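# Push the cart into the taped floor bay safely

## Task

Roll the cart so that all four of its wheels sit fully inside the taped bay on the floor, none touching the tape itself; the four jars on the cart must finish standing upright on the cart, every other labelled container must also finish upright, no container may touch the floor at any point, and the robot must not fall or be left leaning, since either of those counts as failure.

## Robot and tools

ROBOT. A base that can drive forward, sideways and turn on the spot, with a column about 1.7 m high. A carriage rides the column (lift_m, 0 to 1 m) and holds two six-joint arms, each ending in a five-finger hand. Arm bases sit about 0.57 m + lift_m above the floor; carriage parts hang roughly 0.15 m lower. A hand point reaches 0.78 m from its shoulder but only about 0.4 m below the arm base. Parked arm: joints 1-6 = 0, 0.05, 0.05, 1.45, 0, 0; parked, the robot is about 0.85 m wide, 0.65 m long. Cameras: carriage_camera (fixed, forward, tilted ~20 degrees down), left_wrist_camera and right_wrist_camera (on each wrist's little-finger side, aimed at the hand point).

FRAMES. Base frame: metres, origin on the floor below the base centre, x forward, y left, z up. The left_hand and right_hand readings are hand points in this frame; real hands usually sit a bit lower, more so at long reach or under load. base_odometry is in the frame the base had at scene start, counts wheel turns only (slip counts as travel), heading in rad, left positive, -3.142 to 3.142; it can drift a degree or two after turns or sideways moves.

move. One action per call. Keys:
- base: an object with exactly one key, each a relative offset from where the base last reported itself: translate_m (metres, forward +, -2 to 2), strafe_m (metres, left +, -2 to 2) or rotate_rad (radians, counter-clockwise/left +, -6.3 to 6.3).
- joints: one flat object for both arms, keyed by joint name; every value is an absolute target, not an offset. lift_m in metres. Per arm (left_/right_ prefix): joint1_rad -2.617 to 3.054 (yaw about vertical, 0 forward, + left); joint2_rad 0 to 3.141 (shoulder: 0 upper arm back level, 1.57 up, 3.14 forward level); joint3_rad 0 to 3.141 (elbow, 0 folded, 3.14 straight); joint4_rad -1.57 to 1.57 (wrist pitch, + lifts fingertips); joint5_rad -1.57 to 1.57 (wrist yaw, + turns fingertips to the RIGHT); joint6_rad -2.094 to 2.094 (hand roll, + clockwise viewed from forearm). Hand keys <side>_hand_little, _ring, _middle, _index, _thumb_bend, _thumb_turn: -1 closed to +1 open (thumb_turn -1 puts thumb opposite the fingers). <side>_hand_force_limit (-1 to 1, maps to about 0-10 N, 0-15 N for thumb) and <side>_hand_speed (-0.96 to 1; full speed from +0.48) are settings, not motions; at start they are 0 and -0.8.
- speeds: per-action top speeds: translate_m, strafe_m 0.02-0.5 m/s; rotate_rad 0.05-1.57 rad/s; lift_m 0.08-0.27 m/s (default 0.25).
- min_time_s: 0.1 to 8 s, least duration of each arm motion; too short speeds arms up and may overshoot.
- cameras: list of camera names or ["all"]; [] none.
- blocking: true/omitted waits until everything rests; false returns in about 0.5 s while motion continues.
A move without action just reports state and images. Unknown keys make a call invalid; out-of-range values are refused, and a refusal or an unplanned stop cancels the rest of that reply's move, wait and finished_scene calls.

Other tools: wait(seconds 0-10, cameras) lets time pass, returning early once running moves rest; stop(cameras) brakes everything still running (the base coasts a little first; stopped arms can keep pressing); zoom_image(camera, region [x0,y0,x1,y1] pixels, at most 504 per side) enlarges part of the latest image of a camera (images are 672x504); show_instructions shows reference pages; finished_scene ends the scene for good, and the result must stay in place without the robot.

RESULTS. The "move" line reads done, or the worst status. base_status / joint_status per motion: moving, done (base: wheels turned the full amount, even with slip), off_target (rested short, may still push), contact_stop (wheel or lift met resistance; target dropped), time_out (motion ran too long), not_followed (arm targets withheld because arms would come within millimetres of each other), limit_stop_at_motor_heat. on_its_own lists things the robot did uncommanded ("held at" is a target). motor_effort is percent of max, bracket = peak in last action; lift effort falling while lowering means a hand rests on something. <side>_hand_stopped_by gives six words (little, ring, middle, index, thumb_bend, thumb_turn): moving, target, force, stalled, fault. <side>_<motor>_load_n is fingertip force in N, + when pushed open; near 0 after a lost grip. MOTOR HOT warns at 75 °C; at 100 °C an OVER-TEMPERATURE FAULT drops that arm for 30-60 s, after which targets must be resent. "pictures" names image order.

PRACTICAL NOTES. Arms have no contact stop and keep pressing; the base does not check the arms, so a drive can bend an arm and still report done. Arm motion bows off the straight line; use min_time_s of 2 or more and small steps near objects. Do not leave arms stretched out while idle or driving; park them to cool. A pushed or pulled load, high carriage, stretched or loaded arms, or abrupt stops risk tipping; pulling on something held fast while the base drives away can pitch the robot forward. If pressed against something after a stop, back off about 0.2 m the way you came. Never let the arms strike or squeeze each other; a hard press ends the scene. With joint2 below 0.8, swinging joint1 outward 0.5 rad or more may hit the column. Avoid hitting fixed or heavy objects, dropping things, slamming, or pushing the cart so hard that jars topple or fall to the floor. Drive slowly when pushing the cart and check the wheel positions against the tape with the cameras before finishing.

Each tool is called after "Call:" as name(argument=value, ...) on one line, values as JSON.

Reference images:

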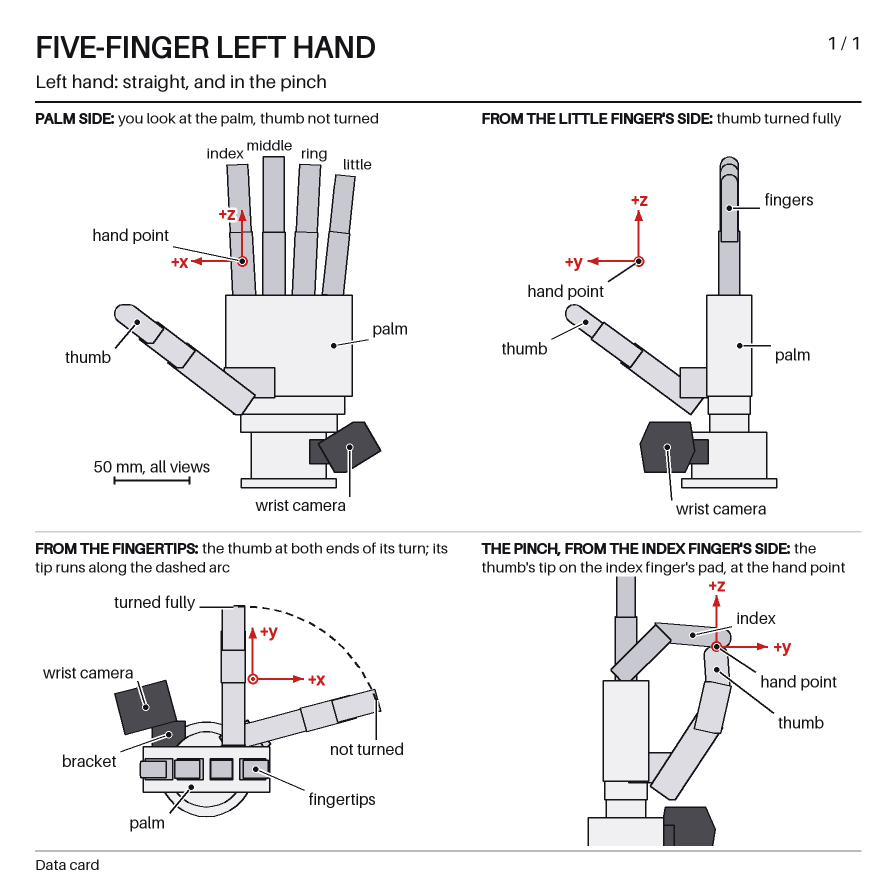

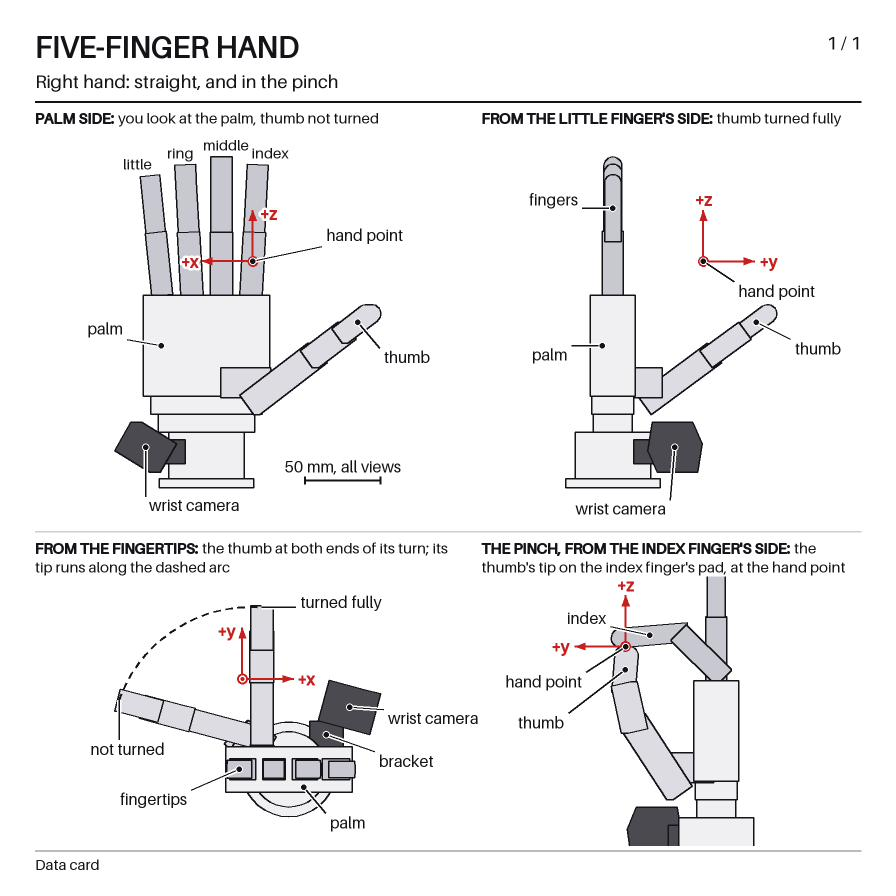

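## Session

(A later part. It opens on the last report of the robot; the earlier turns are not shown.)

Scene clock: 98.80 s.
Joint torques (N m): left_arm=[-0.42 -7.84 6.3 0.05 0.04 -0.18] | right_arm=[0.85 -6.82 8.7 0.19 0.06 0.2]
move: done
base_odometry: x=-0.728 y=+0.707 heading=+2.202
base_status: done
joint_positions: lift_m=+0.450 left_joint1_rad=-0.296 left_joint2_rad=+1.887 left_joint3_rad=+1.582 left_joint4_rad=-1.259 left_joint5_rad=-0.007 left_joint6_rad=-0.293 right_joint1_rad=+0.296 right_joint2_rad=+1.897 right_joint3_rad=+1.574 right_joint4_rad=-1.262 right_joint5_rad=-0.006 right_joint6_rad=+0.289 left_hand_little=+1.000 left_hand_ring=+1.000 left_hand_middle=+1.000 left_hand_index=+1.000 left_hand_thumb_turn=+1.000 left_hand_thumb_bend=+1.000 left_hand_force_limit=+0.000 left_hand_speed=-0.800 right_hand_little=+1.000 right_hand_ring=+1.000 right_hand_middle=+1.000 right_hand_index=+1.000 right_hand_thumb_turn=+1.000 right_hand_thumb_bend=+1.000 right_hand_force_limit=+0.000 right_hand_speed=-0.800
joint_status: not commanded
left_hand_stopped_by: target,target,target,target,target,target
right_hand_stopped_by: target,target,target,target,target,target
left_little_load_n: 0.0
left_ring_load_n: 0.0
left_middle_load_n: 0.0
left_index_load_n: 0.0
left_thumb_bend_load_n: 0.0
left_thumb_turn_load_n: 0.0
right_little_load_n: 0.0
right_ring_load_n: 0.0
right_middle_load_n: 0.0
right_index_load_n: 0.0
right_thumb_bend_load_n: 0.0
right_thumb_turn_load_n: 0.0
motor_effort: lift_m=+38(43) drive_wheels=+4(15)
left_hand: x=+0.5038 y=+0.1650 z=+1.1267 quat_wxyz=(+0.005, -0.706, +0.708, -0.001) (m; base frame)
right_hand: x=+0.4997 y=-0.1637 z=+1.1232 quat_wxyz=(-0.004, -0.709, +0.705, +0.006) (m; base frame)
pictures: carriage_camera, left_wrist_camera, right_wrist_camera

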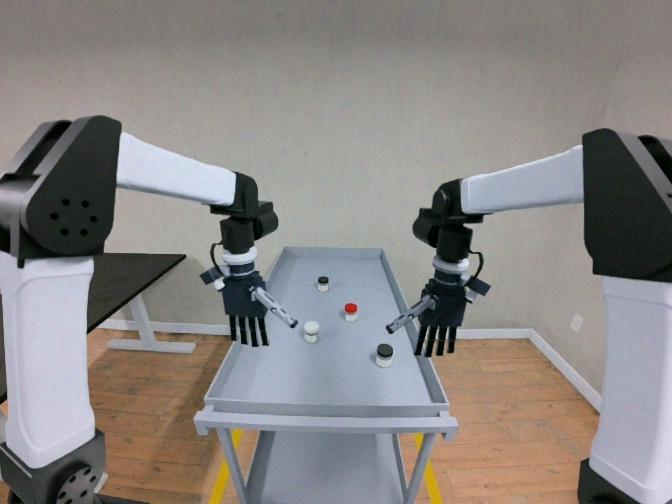

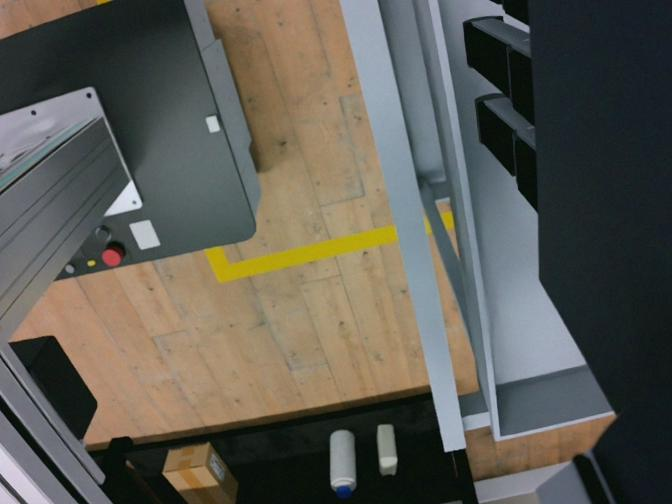

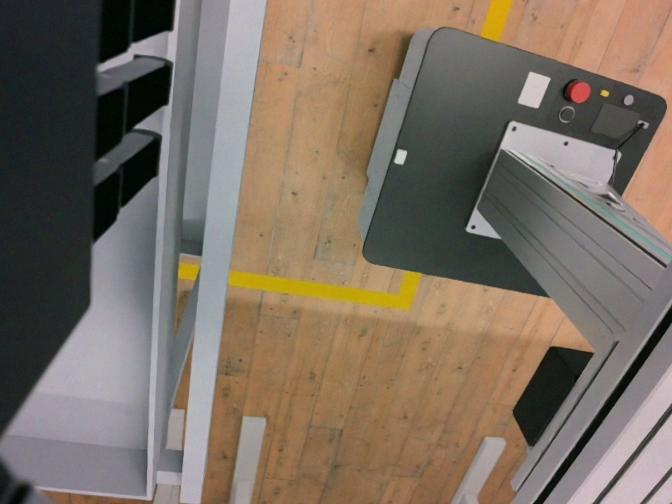

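Call:
move(joints={"left_joint1_rad": -0.2, "left_joint6_rad": -0.2, "right_joint1_rad": 0.2, "right_joint6_rad": 0.2}, min_time_s=1.5, cameras=[])

Call:
move(base={"translate_m": 0.03}, joints={"lift_m": 0.36}, speeds={"translate_m": 0.05, "lift_m": 0.08}, cameras=["all"])

Call:
zoom_image(camera="carriage_camera", region=[180, 260, 490, 500])

Scene clock: 109.87 s.
Joint torques (N m): left_arm=[0.44 -7.8 6.27 0.04 0.03 -0.01] | right_arm=[-0.06 -7.01 8.75 0.19 0.08 0]
move: done
base_odometry: x=-0.728 y=+0.707 heading=+2.202
base_status: not commanded
joint_positions: lift_m=+0.450 left_joint1_rad=-0.205 left_joint2_rad=+1.887 left_joint3_rad=+1.582 left_joint4_rad=-1.259 left_joint5_rad=-0.006 left_joint6_rad=-0.207 right_joint1_rad=+0.206 right_joint2_rad=+1.897 right_joint3_rad=+1.574 right_joint4_rad=-1.262 right_joint5_rad=-0.005 right_joint6_rad=+0.211 left_hand_little=+1.000 left_hand_ring=+1.000 left_hand_middle=+1.000 left_hand_index=+1.000 left_hand_thumb_turn=+1.000 left_hand_thumb_bend=+1.000 left_hand_force_limit=+0.000 left_hand_speed=-0.800 right_hand_little=+1.000 right_hand_ring=+1.000 right_hand_middle=+1.000 right_hand_index=+1.000 right_hand_thumb_turn=+1.000 right_hand_thumb_bend=+1.000 right_hand_force_limit=+0.000 right_hand_speed=-0.800
joint_status: all done
left_hand_stopped_by: target,target,target,target,target,target
right_hand_stopped_by: target,target,target,target,target,target
left_little_load_n: 0.0
left_ring_load_n: 0.0
left_middle_load_n: 0.0
left_index_load_n: 0.0
left_thumb_bend_load_n: 0.0
left_thumb_turn_load_n: 0.0
right_little_load_n: 0.0
right_ring_load_n: 0.0
right_middle_load_n: 0.0
right_index_load_n: 0.0
right_thumb_bend_load_n: 0.0
right_thumb_turn_load_n: 0.0
motor_effort: lift_m=+41(42) drive_wheels=+4(4)
left_hand: x=+0.5117 y=+0.1959 z=+1.1268 quat_wxyz=(+0.005, -0.708, +0.706, -0.001) (m; base frame)
right_hand: x=+0.5081 y=-0.1938 z=+1.1232 quat_wxyz=(-0.004, -0.705, +0.709, +0.006) (m; base frame)
pictures: none
No camera images: "cameras" was empty.

Scene clock: 111.37 s.
Joint torques (N m): left_arm=[0.44 -8.31 5.89 0.05 0.03 -0.02] | right_arm=[0.05 -7.38 8.16 0.12 0.08 0.04]
move: done
base_odometry: x=-0.746 y=+0.731 heading=+2.203
base_status: done
joint_positions: lift_m=+0.360 left_joint1_rad=-0.205 left_joint2_rad=+1.892 left_joint3_rad=+1.587 left_joint4_rad=-1.261 left_joint5_rad=-0.006 left_joint6_rad=-0.206 right_joint1_rad=+0.205 right_joint2_rad=+1.902 right_joint3_rad=+1.579 right_joint4_rad=-1.262 right_joint5_rad=-0.005 right_joint6_rad=+0.210 left_hand_little=+1.000 left_hand_ring=+1.000 left_hand_middle=+1.000 left_hand_index=+1.000 left_hand_thumb_turn=+1.000 left_hand_thumb_bend=+1.000 left_hand_force_limit=+0.000 left_hand_speed=-0.800 right_hand_little=+1.000 right_hand_ring=+1.000 right_hand_middle=+1.000 right_hand_index=+1.000 right_hand_thumb_turn=+1.000 right_hand_thumb_bend=+1.000 right_hand_force_limit=+0.000 right_hand_speed=-0.800
joint_status: all done
left_hand_stopped_by: target,target,target,target,target,target
right_hand_stopped_by: target,target,target,target,target,target
left_little_load_n: 0.0
left_ring_load_n: 0.0
left_middle_load_n: 0.0
left_index_load_n: 0.0
left_thumb_bend_load_n: 0.0
left_thumb_turn_load_n: 0.5
right_little_load_n: 0.0
right_ring_load_n: 0.0
right_middle_load_n: 0.0
right_index_load_n: 0.0
right_thumb_bend_load_n: 0.0
right_thumb_turn_load_n: 0.0
motor_effort: lift_m=+31(35) drive_wheels=-6(13)
left_hand: x=+0.5123 y=+0.1958 z=+1.0369 quat_wxyz=(+0.004, -0.708, +0.707, +0.000) (m; base frame)
right_hand: x=+0.5092 y=-0.1940 z=+1.0333 quat_wxyz=(-0.004, -0.705, +0.709, +0.006) (m; base frame)
pictures: carriage_camera, left_wrist_camera, right_wrist_camera

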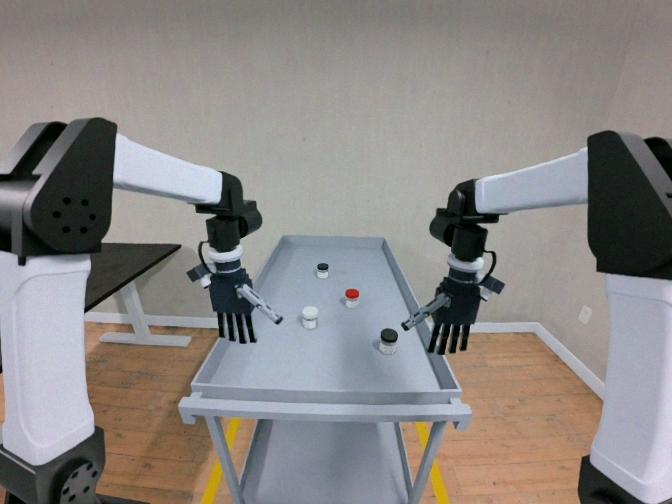

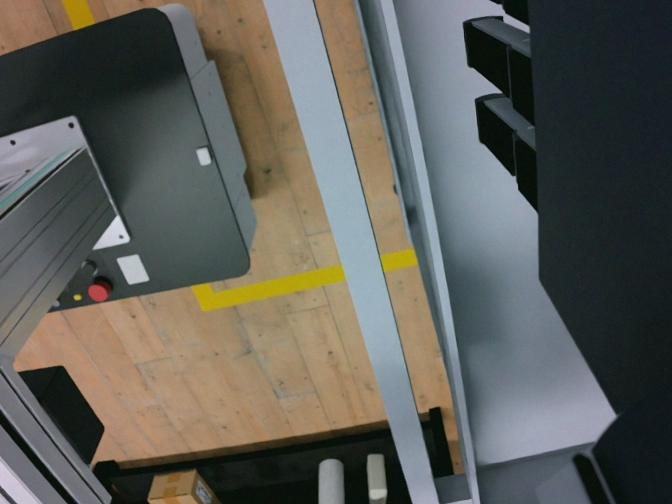

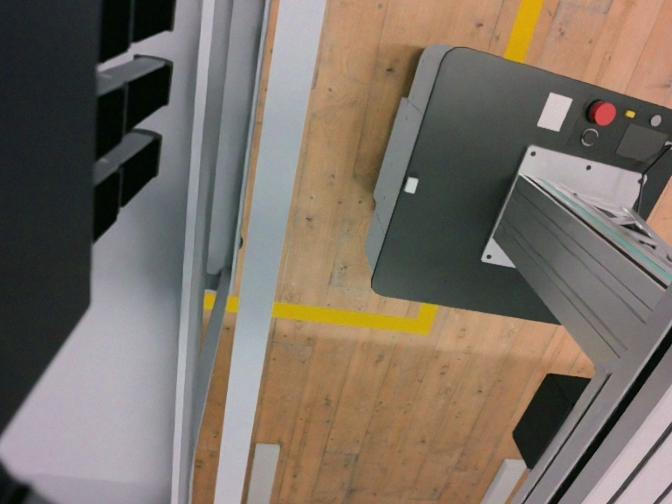

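Scaled by 1.626 from the camera's 672x504 image, which has a finer 960x720 frame.

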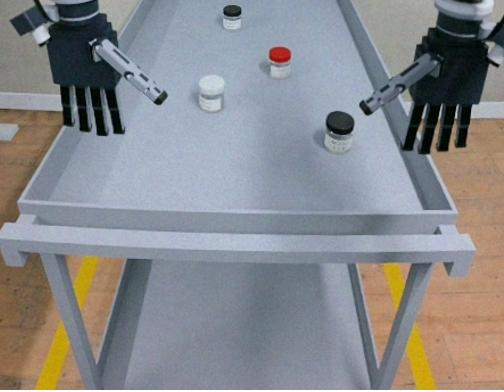

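Call:
move(joints={"lift_m": 0.28}, speeds={"lift_m": 0.08}, cameras=["all"])

Call:
zoom_image(camera="carriage_camera", region=[180, 260, 490, 500])

Scene clock: 117.17 s.
Joint torques (N m): left_arm=[0.46 -8.5 5.71 0.06 0.03 -0.02] | right_arm=[-0.23 -7.61 8.08 0.16 0.07 0.01]
move: done
base_odometry: x=-0.746 y=+0.731 heading=+2.203
base_status: not commanded
joint_positions: lift_m=+0.280 left_joint1_rad=-0.205 left_joint2_rad=+1.894 left_joint3_rad=+1.589 left_joint4_rad=-1.261 left_joint5_rad=-0.006 left_joint6_rad=-0.206 right_joint1_rad=+0.205 right_joint2_rad=+1.904 right_joint3_rad=+1.582 right_joint4_rad=-1.263 right_joint5_rad=-0.005 right_joint6_rad=+0.210 left_hand_little=+1.000 left_hand_ring=+1.000 left_hand_middle=+1.000 left_hand_index=+1.000 left_hand_thumb_turn=+1.000 left_hand_thumb_bend=+1.000 left_hand_force_limit=+0.000 left_hand_speed=-0.800 right_hand_little=+1.000 right_hand_ring=+1.000 right_hand_middle=+1.000 right_hand_index=+1.000 right_hand_thumb_turn=+1.000 right_hand_thumb_bend=+1.000 right_hand_force_limit=+0.000 right_hand_speed=-0.800
joint_status: all done
left_hand_stopped_by: target,target,target,target,target,target
right_hand_stopped_by: target,target,target,target,target,target
left_little_load_n: 0.0
left_ring_load_n: 0.0
left_middle_load_n: 0.0
left_index_load_n: 0.0
left_thumb_bend_load_n: 0.0
left_thumb_turn_load_n: 0.0
right_little_load_n: 0.0
right_ring_load_n: 0.0
right_middle_load_n: 0.0
right_index_load_n: 0.0
right_thumb_bend_load_n: 0.0
right_thumb_turn_load_n: 0.0
motor_effort: lift_m=+31(34) drive_wheels=-6(6)
left_hand: x=+0.5129 y=+0.1957 z=+0.9569 quat_wxyz=(+0.004, -0.708, +0.707, +0.000) (m; base frame)
right_hand: x=+0.5098 y=-0.1939 z=+0.9533 quat_wxyz=(-0.004, -0.705, +0.709, +0.006) (m; base frame)
pictures: carriage_camera, left_wrist_camera, right_wrist_camera

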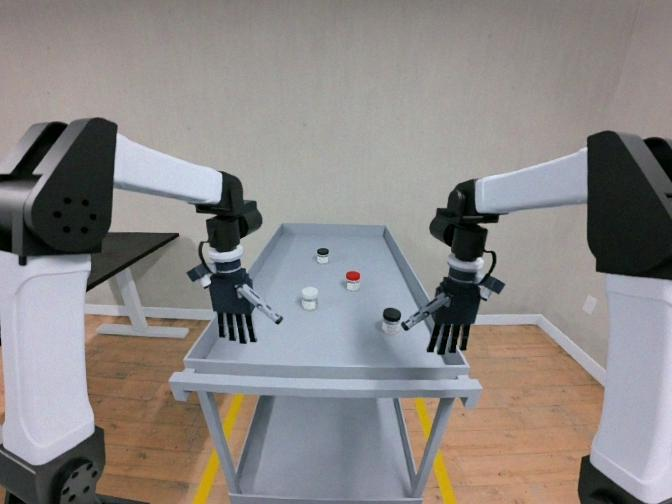

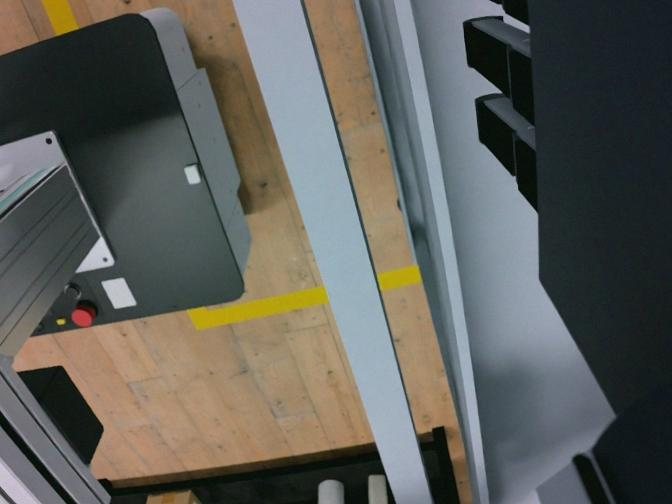

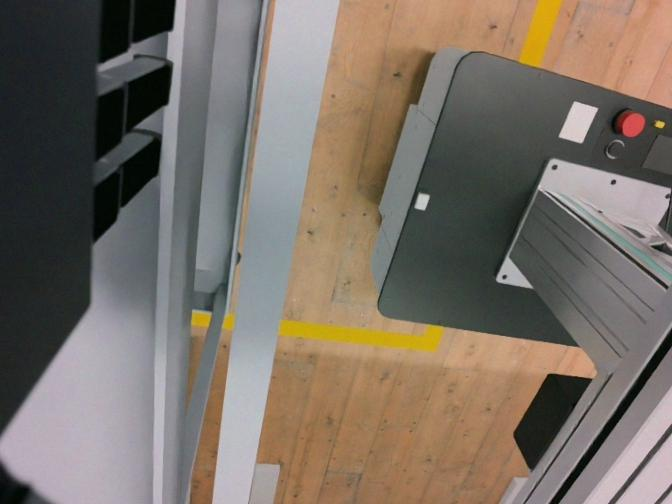

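Scaled by 1.626 from the camera's 672x504 image, which has a finer 960x720 frame.

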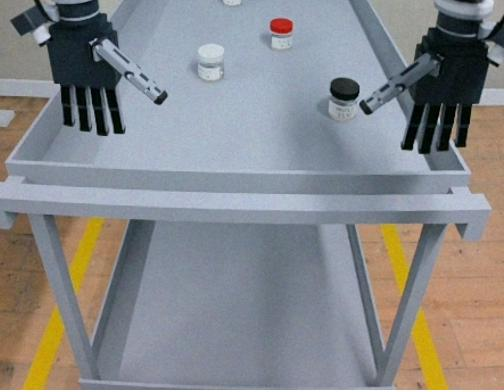

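Call:
move(joints={"lift_m": 0.255}, speeds={"lift_m": 0.08}, cameras=["all"])

Call:
zoom_image(camera="carriage_camera", region=[180, 260, 490, 500])

Scene clock: 127.83 s.
Joint torques (N m): left_arm=[0.44 -8.58 5.63 0.07 0.03 -0.02] | right_arm=[-0.09 -7.62 7.8 0.21 0 0.01]
move: done
base_odometry: x=-0.746 y=+0.731 heading=+2.203
base_status: not commanded
joint_positions: lift_m=+0.255 left_joint1_rad=-0.205 left_joint2_rad=+1.896 left_joint3_rad=+1.590 left_joint4_rad=-1.261 left_joint5_rad=-0.006 left_joint6_rad=-0.206 right_joint1_rad=+0.205 right_joint2_rad=+1.905 right_joint3_rad=+1.584 right_joint4_rad=-1.263 right_joint5_rad=-0.005 right_joint6_rad=+0.210 left_hand_little=+1.000 left_hand_ring=+1.000 left_hand_middle=+1.000 left_hand_index=+1.000 left_hand_thumb_turn=+1.000 left_hand_thumb_bend=+1.000 left_hand_force_limit=+0.000 left_hand_speed=-0.800 right_hand_little=+1.000 right_hand_ring=+1.000 right_hand_middle=+1.000 right_hand_index=+1.000 right_hand_thumb_turn=+1.000 right_hand_thumb_bend=+1.000 right_hand_force_limit=+0.000 right_hand_speed=-0.800
joint_status: all done
left_hand_stopped_by: target,target,target,target,target,target
right_hand_stopped_by: target,target,target,target,target,target
left_little_load_n: 0.0
left_ring_load_n: 0.0
left_middle_load_n: 0.0
left_index_load_n: 0.0
left_thumb_bend_load_n: 0.0
left_thumb_turn_load_n: 0.0
right_little_load_n: -0.5
right_ring_load_n: 0.0
right_middle_load_n: 0.0
right_index_load_n: 0.0
right_thumb_bend_load_n: 0.0
right_thumb_turn_load_n: 0.0
motor_effort: lift_m=+34(35) drive_wheels=-6(7)
left_hand: x=+0.5132 y=+0.1956 z=+0.9317 quat_wxyz=(+0.004, -0.708, +0.707, +0.000) (m; base frame)
right_hand: x=+0.5101 y=-0.1938 z=+0.9283 quat_wxyz=(-0.004, -0.705, +0.709, +0.006) (m; base frame)
pictures: carriage_camera, left_wrist_camera, right_wrist_camera

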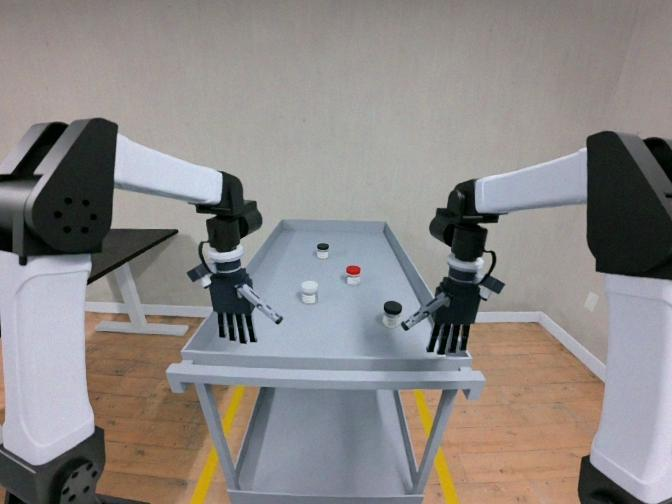

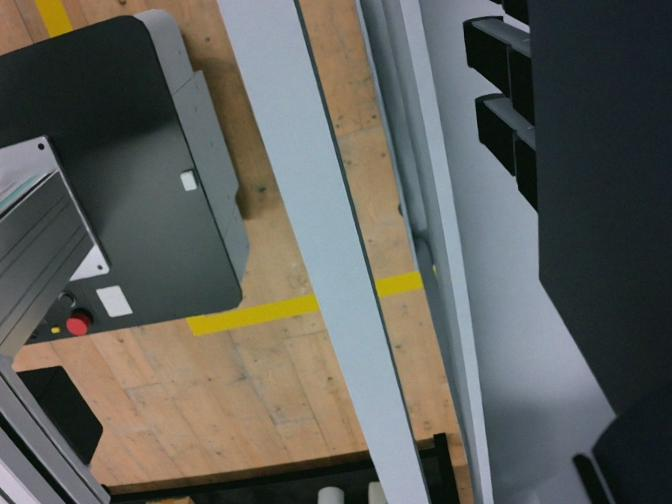

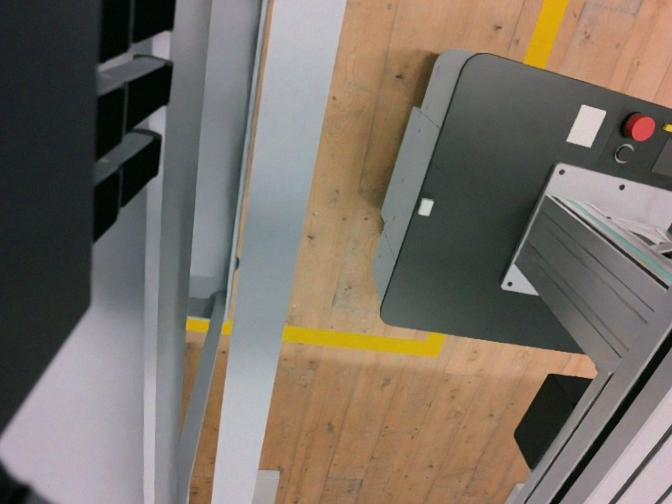

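Scaled by 1.626 from the camera's 672x504 image, which has a finer 960x720 frame.

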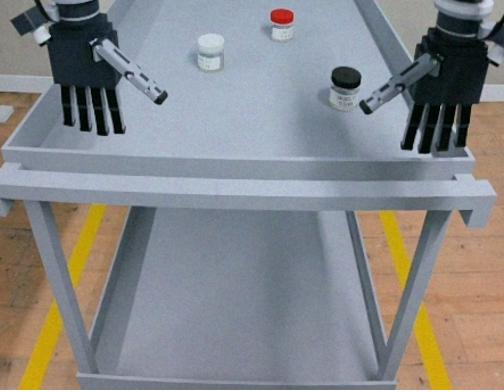

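Call:
move(joints={"lift_m": 0.24}, speeds={"lift_m": 0.08}, cameras=["all"])

Call:
zoom_image(camera="carriage_camera", region=[350, 250, 500, 400])

Scene clock: 131.60 s.
Joint torques (N m): left_arm=[0.47 -8.73 5.59 0.05 0.03 -0.02] | right_arm=[0.09 -7.82 7.82 0.17 0.04 0.02]
move: done
base_odometry: x=-0.746 y=+0.731 heading=+2.203
base_status: not commanded
joint_positions: lift_m=+0.240 left_joint1_rad=-0.205 left_joint2_rad=+1.896 left_joint3_rad=+1.591 left_joint4_rad=-1.261 left_joint5_rad=-0.006 left_joint6_rad=-0.206 right_joint1_rad=+0.205 right_joint2_rad=+1.905 right_joint3_rad=+1.584 right_joint4_rad=-1.264 right_joint5_rad=-0.005 right_joint6_rad=+0.210 left_hand_little=+1.000 left_hand_ring=+1.000 left_hand_middle=+1.000 left_hand_index=+1.000 left_hand_thumb_turn=+1.000 left_hand_thumb_bend=+1.000 left_hand_force_limit=+0.000 left_hand_speed=-0.800 right_hand_little=+1.000 right_hand_ring=+1.000 right_hand_middle=+1.000 right_hand_index=+1.000 right_hand_thumb_turn=+1.000 right_hand_thumb_bend=+1.000 right_hand_force_limit=+0.000 right_hand_speed=-0.800
joint_status: all done
left_hand_stopped_by: target,target,target,target,target,target
right_hand_stopped_by: target,target,target,target,target,target
left_little_load_n: -0.5
left_ring_load_n: 0.0
left_middle_load_n: 0.0
left_index_load_n: 0.0
left_thumb_bend_load_n: 0.0
left_thumb_turn_load_n: 0.0
right_little_load_n: 0.0
right_ring_load_n: 0.0
right_middle_load_n: 0.0
right_index_load_n: 0.0
right_thumb_bend_load_n: 0.0
right_thumb_turn_load_n: 0.0
motor_effort: lift_m=+32(35) drive_wheels=-6(6)
left_hand: x=+0.5134 y=+0.1956 z=+0.9167 quat_wxyz=(+0.004, -0.708, +0.707, +0.000) (m; base frame)
right_hand: x=+0.5102 y=-0.1938 z=+0.9134 quat_wxyz=(-0.004, -0.705, +0.709, +0.006) (m; base frame)
pictures: carriage_camera, left_wrist_camera, right_wrist_camera

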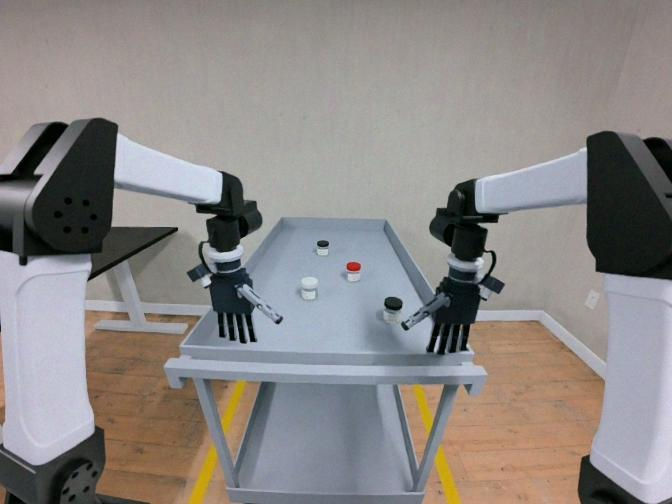

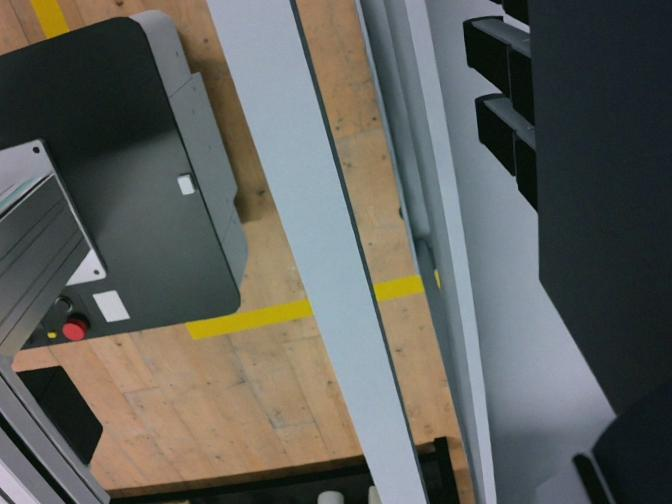

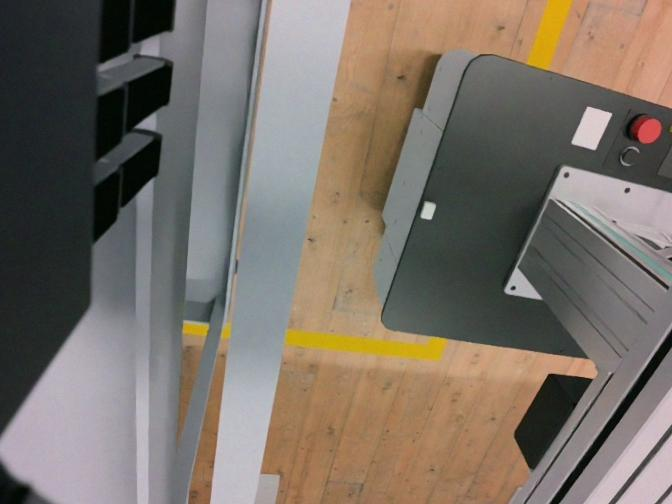

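Scaled by 3.360 from the camera's 672x504 image, which has a finer 960x720 frame.

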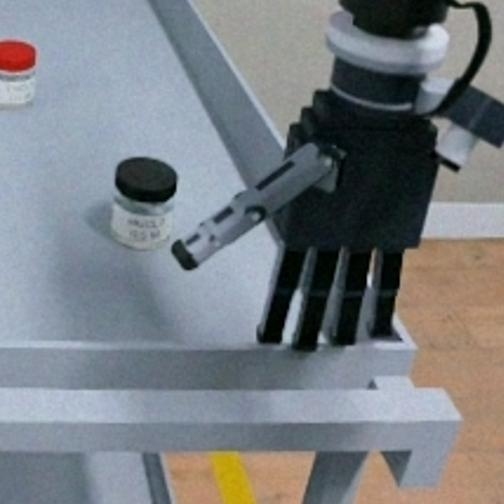

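Call:
move(joints={"lift_m": 0.226}, speeds={"lift_m": 0.08}, cameras=["left_wrist_camera", "carriage_camera"])

Call:
zoom_image(camera="carriage_camera", region=[350, 250, 500, 400])

Call:
zoom_image(camera="left_wrist_camera", region=[372, 0, 672, 300])

Scene clock: 134.57 s.
Joint torques (N m): left_arm=[0.44 -8.77 5.55 0.04 0.04 -0.02] | right_arm=[-0.01 -6.04 5.68 0.54 0.09 0.03]
move: done
base_odometry: x=-0.746 y=+0.731 heading=+2.203
base_status: not commanded
joint_positions: lift_m=+0.226 left_joint1_rad=-0.205 left_joint2_rad=+1.897 left_joint3_rad=+1.592 left_joint4_rad=-1.261 left_joint5_rad=-0.006 left_joint6_rad=-0.206 right_joint1_rad=+0.205 right_joint2_rad=+1.884 right_joint3_rad=+1.606 right_joint4_rad=-1.292 right_joint5_rad=-0.005 right_joint6_rad=+0.210 left_hand_little=+1.000 left_hand_ring=+1.000 left_hand_middle=+1.000 left_hand_index=+1.000 left_hand_thumb_turn=+1.000 left_hand_thumb_bend=+1.000 left_hand_force_limit=+0.000 left_hand_speed=-0.800 right_hand_little=+1.000 right_hand_ring=+1.000 right_hand_middle=+1.000 right_hand_index=+1.000 right_hand_thumb_turn=+1.000 right_hand_thumb_bend=+1.000 right_hand_force_limit=+0.000 right_hand_speed=-0.800
joint_status: all done
left_hand_stopped_by: target,target,target,target,target,target
right_hand_stopped_by: target,target,target,target,target,target
left_little_load_n: 0.0
left_ring_load_n: 0.0
left_middle_load_n: 0.0
left_index_load_n: 0.0
left_thumb_bend_load_n: 0.0
left_thumb_turn_load_n: 0.0
right_little_load_n: 0.0
right_ring_load_n: 0.0
right_middle_load_n: -1.0
right_index_load_n: 0.0
right_thumb_bend_load_n: 0.0
right_thumb_turn_load_n: 0.0
motor_effort: lift_m=+31(32) drive_wheels=+4(6)
left_hand: x=+0.5135 y=+0.1955 z=+0.9028 quat_wxyz=(+0.004, -0.708, +0.707, +0.000) (m; base frame)
right_hand: x=+0.5094 y=-0.1940 z=+0.9114 quat_wxyz=(+0.002, -0.705, +0.709, +0.002) (m; base frame)
pictures: carriage_camera, left_wrist_camera

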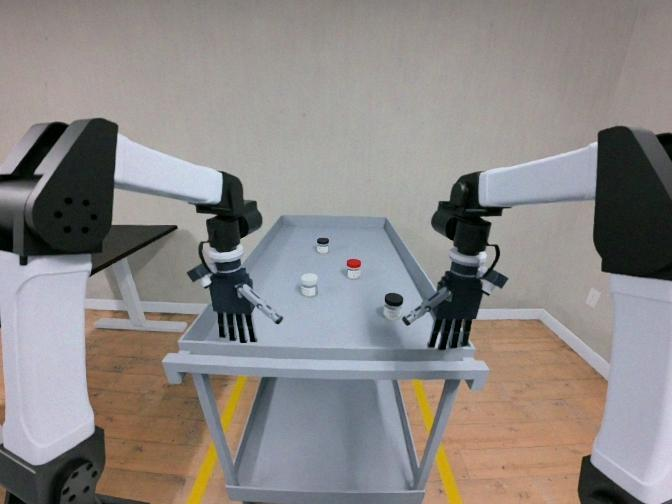

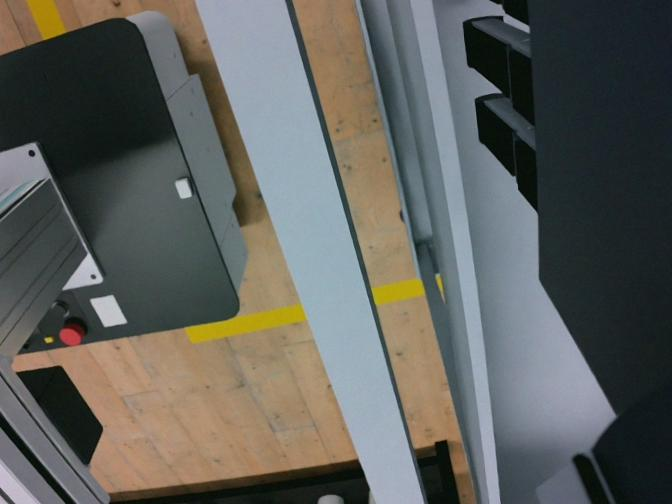

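Scaled by 3.360 from the camera's 672x504 image, which has a finer 960x720 frame.

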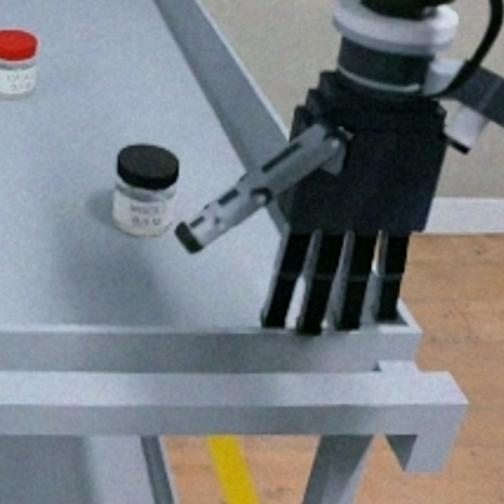

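Scaled by 1.680 from the camera's 672x504 image, which has a finer 960x720 frame.

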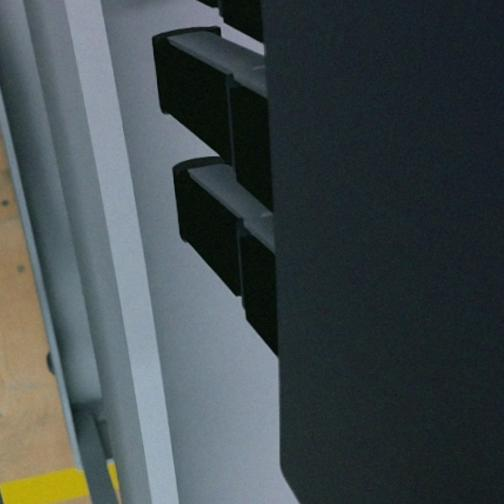

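Call:
move(cameras=["right_wrist_camera", "left_wrist_camera"])

Call:
zoom_image(camera="right_wrist_camera", region=[0, 0, 300, 300])

Scene clock: 136.90 s.
Joint torques (N m): left_arm=[0.46 -8.8 5.53 0.05 0.03 -0.02] | right_arm=[0.03 -5.9 5.64 0.51 0.02 0.06]
base_odometry: x=-0.746 y=+0.731 heading=+2.203
base_status: not commanded
joint_positions: lift_m=+0.226 left_joint1_rad=-0.205 left_joint2_rad=+1.897 left_joint3_rad=+1.592 left_joint4_rad=-1.261 left_joint5_rad=-0.006 left_joint6_rad=-0.206 right_joint1_rad=+0.205 right_joint2_rad=+1.884 right_joint3_rad=+1.606 right_joint4_rad=-1.292 right_joint5_rad=-0.005 right_joint6_rad=+0.210 left_hand_little=+1.000 left_hand_ring=+1.000 left_hand_middle=+1.000 left_hand_index=+1.000 left_hand_thumb_turn=+1.000 left_hand_thumb_bend=+1.000 left_hand_force_limit=+0.000 left_hand_speed=-0.800 right_hand_little=+1.000 right_hand_ring=+1.000 right_hand_middle=+1.000 right_hand_index=+1.000 right_hand_thumb_turn=+1.000 right_hand_thumb_bend=+1.000 right_hand_force_limit=+0.000 right_hand_speed=-0.800
joint_status: all done
left_hand_stopped_by: target,target,target,target,target,target
right_hand_stopped_by: target,target,target,target,target,target
left_little_load_n: 0.0
left_ring_load_n: 0.0
left_middle_load_n: 0.0
left_index_load_n: 0.0
left_thumb_bend_load_n: 0.0
left_thumb_turn_load_n: 0.0
right_little_load_n: 0.0
right_ring_load_n: 0.0
right_middle_load_n: -1.0
right_index_load_n: 0.0
right_thumb_bend_load_n: 0.0
right_thumb_turn_load_n: -0.5
motor_effort: lift_m=+31(32) drive_wheels=+3(6)
left_hand: x=+0.5135 y=+0.1955 z=+0.9028 quat_wxyz=(+0.004, -0.708, +0.707, +0.000) (m; base frame)
right_hand: x=+0.5094 y=-0.1940 z=+0.9114 quat_wxyz=(+0.002, -0.705, +0.709, +0.002) (m; base frame)
pictures: left_wrist_camera, right_wrist_camera

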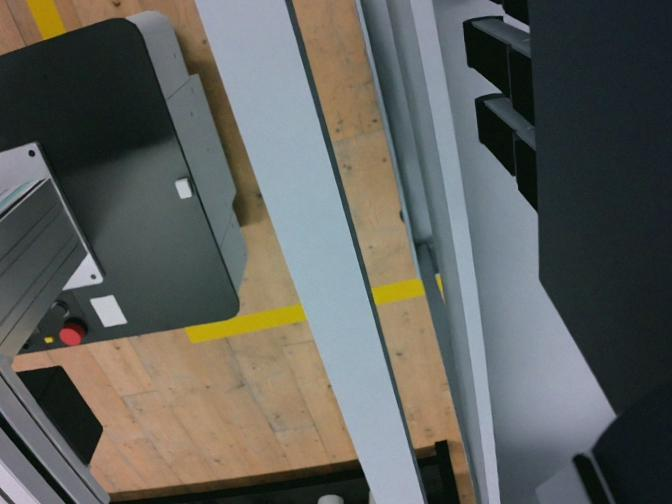

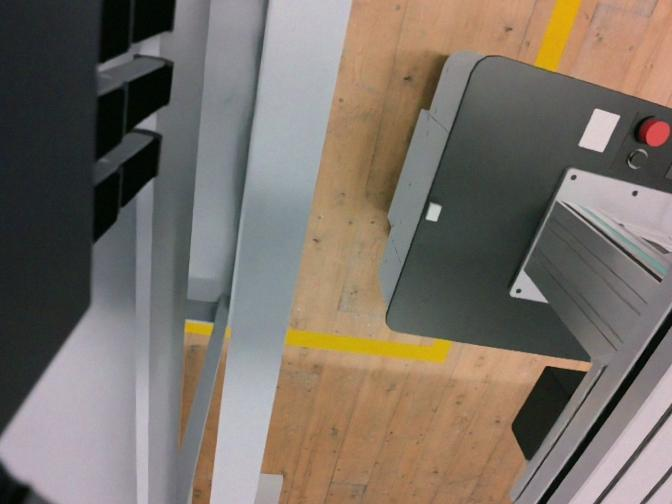

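Scaled by 1.680 from the camera's 672x504 image, which has a finer 960x720 frame.

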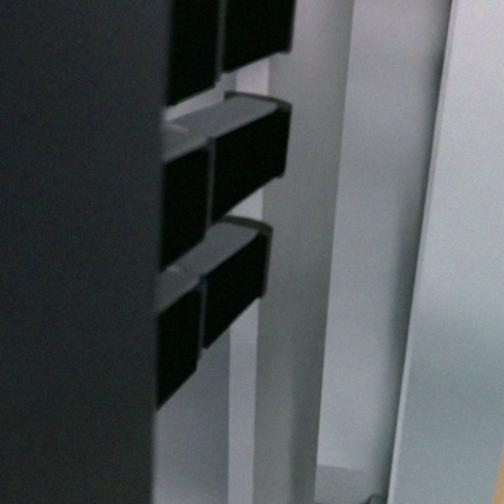

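Call:
move(joints={"lift_m": 0.26}, speeds={"lift_m": 0.08}, cameras=[])

Call:
move(base={"translate_m": 0.03}, speeds={"translate_m": 0.05}, cameras=["all"])

Call:
zoom_image(camera="carriage_camera", region=[180, 200, 490, 440])

Scene clock: 145.30 s.
Joint torques (N m): left_arm=[0.49 -8.83 5.55 0.05 0.03 -0.03] | right_arm=[0.12 -6.95 6.2 0.38 0.02 0.03]
move: done
base_odometry: x=-0.746 y=+0.731 heading=+2.203
base_status: not commanded
joint_positions: lift_m=+0.260 left_joint1_rad=-0.205 left_joint2_rad=+1.897 left_joint3_rad=+1.592 left_joint4_rad=-1.261 left_joint5_rad=-0.006 left_joint6_rad=-0.206 right_joint1_rad=+0.205 right_joint2_rad=+1.898 right_joint3_rad=+1.601 right_joint4_rad=-1.283 right_joint5_rad=-0.005 right_joint6_rad=+0.210 left_hand_little=+1.000 left_hand_ring=+1.000 left_hand_middle=+1.000 left_hand_index=+1.000 left_hand_thumb_turn=+1.000 left_hand_thumb_bend=+1.000 left_hand_force_limit=+0.000 left_hand_speed=-0.800 right_hand_little=+1.000 right_hand_ring=+1.000 right_hand_middle=+1.000 right_hand_index=+1.000 right_hand_thumb_turn=+1.000 right_hand_thumb_bend=+1.000 right_hand_force_limit=+0.000 right_hand_speed=-0.800
joint_status: all done
left_hand_stopped_by: target,target,target,target,target,target
right_hand_stopped_by: target,target,target,target,target,target
left_little_load_n: 0.0
left_ring_load_n: 0.0
left_middle_load_n: 0.0
left_index_load_n: 0.0
left_thumb_bend_load_n: 0.0
left_thumb_turn_load_n: 0.0
right_little_load_n: 0.0
right_ring_load_n: 0.0
right_middle_load_n: 0.0
right_index_load_n: 0.0
right_thumb_bend_load_n: 0.0
right_thumb_turn_load_n: 0.0
motor_effort: lift_m=+39(49) drive_wheels=+4(6)
left_hand: x=+0.5133 y=+0.1956 z=+0.9359 quat_wxyz=(+0.004, -0.708, +0.707, +0.000) (m; base frame)
right_hand: x=+0.5100 y=-0.1939 z=+0.9394 quat_wxyz=(-0.002, -0.705, +0.709, +0.005) (m; base frame)
pictures: none
No camera images: "cameras" was empty.

Scene clock: 146.40 s.
Joint torques (N m): left_arm=[0.47 -8.77 5.53 0.07 0.03 -0.03] | right_arm=[0.09 -6.91 6.2 0.4 0.05 0.06]
move: done
base_odometry: x=-0.764 y=+0.755 heading=+2.204
base_status: done
joint_positions: lift_m=+0.260 left_joint1_rad=-0.205 left_joint2_rad=+1.897 left_joint3_rad=+1.592 left_joint4_rad=-1.263 left_joint5_rad=-0.006 left_joint6_rad=-0.206 right_joint1_rad=+0.204 right_joint2_rad=+1.898 right_joint3_rad=+1.601 right_joint4_rad=-1.280 right_joint5_rad=-0.005 right_joint6_rad=+0.210 left_hand_little=+1.000 left_hand_ring=+1.000 left_hand_middle=+1.000 left_hand_index=+1.000 left_hand_thumb_turn=+1.000 left_hand_thumb_bend=+1.000 left_hand_force_limit=+0.000 left_hand_speed=-0.800 right_hand_little=+1.000 right_hand_ring=+1.000 right_hand_middle=+1.000 right_hand_index=+1.000 right_hand_thumb_turn=+1.000 right_hand_thumb_bend=+1.000 right_hand_force_limit=+0.000 right_hand_speed=-0.800
joint_status: not commanded
left_hand_stopped_by: target,target,target,target,target,target
right_hand_stopped_by: target,target,target,target,target,target
left_little_load_n: 0.0
left_ring_load_n: 0.0
left_middle_load_n: 0.0
left_index_load_n: 0.0
left_thumb_bend_load_n: 0.0
left_thumb_turn_load_n: 0.0
right_little_load_n: 0.0
right_ring_load_n: 0.0
right_middle_load_n: 0.0
right_index_load_n: 0.0
right_thumb_bend_load_n: -0.5
right_thumb_turn_load_n: 0.0
motor_effort: lift_m=+39(40) drive_wheels=-6(13)
left_hand: x=+0.5130 y=+0.1956 z=+0.9359 quat_wxyz=(+0.003, -0.708, +0.707, +0.001) (m; base frame)
right_hand: x=+0.5110 y=-0.1939 z=+0.9392 quat_wxyz=(-0.001, -0.705, +0.709, +0.004) (m; base frame)
pictures: carriage_camera, left_wrist_camera, right_wrist_camera

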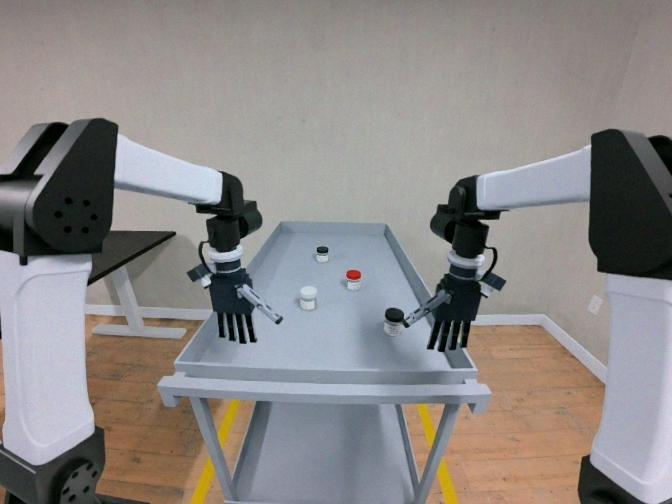

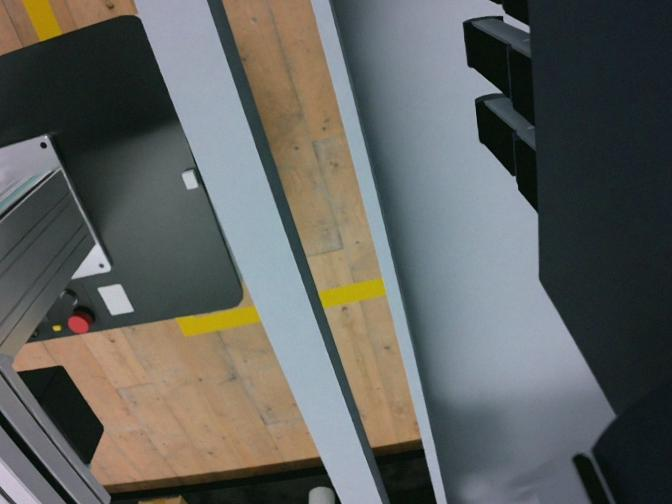

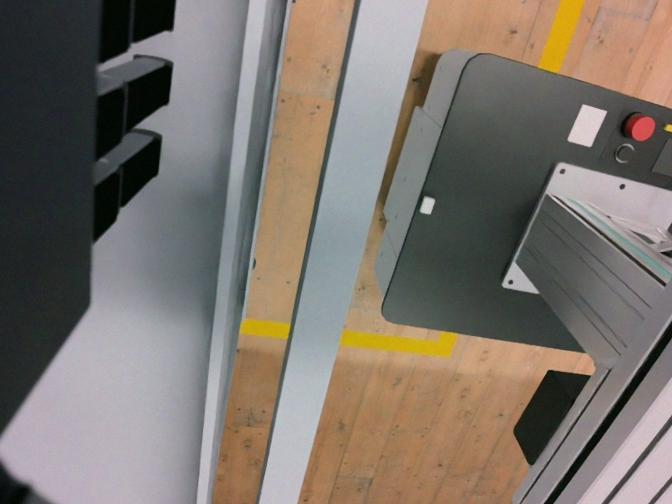

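Scaled by 1.626 from the camera's 672x504 image, which has a finer 960x720 frame.

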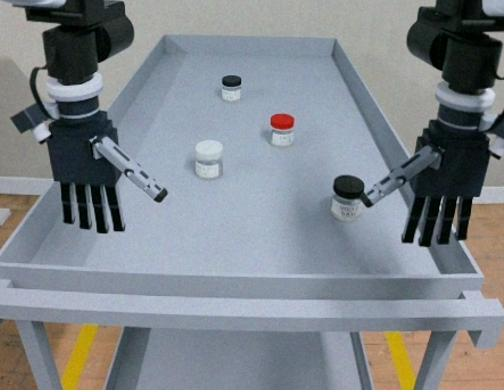

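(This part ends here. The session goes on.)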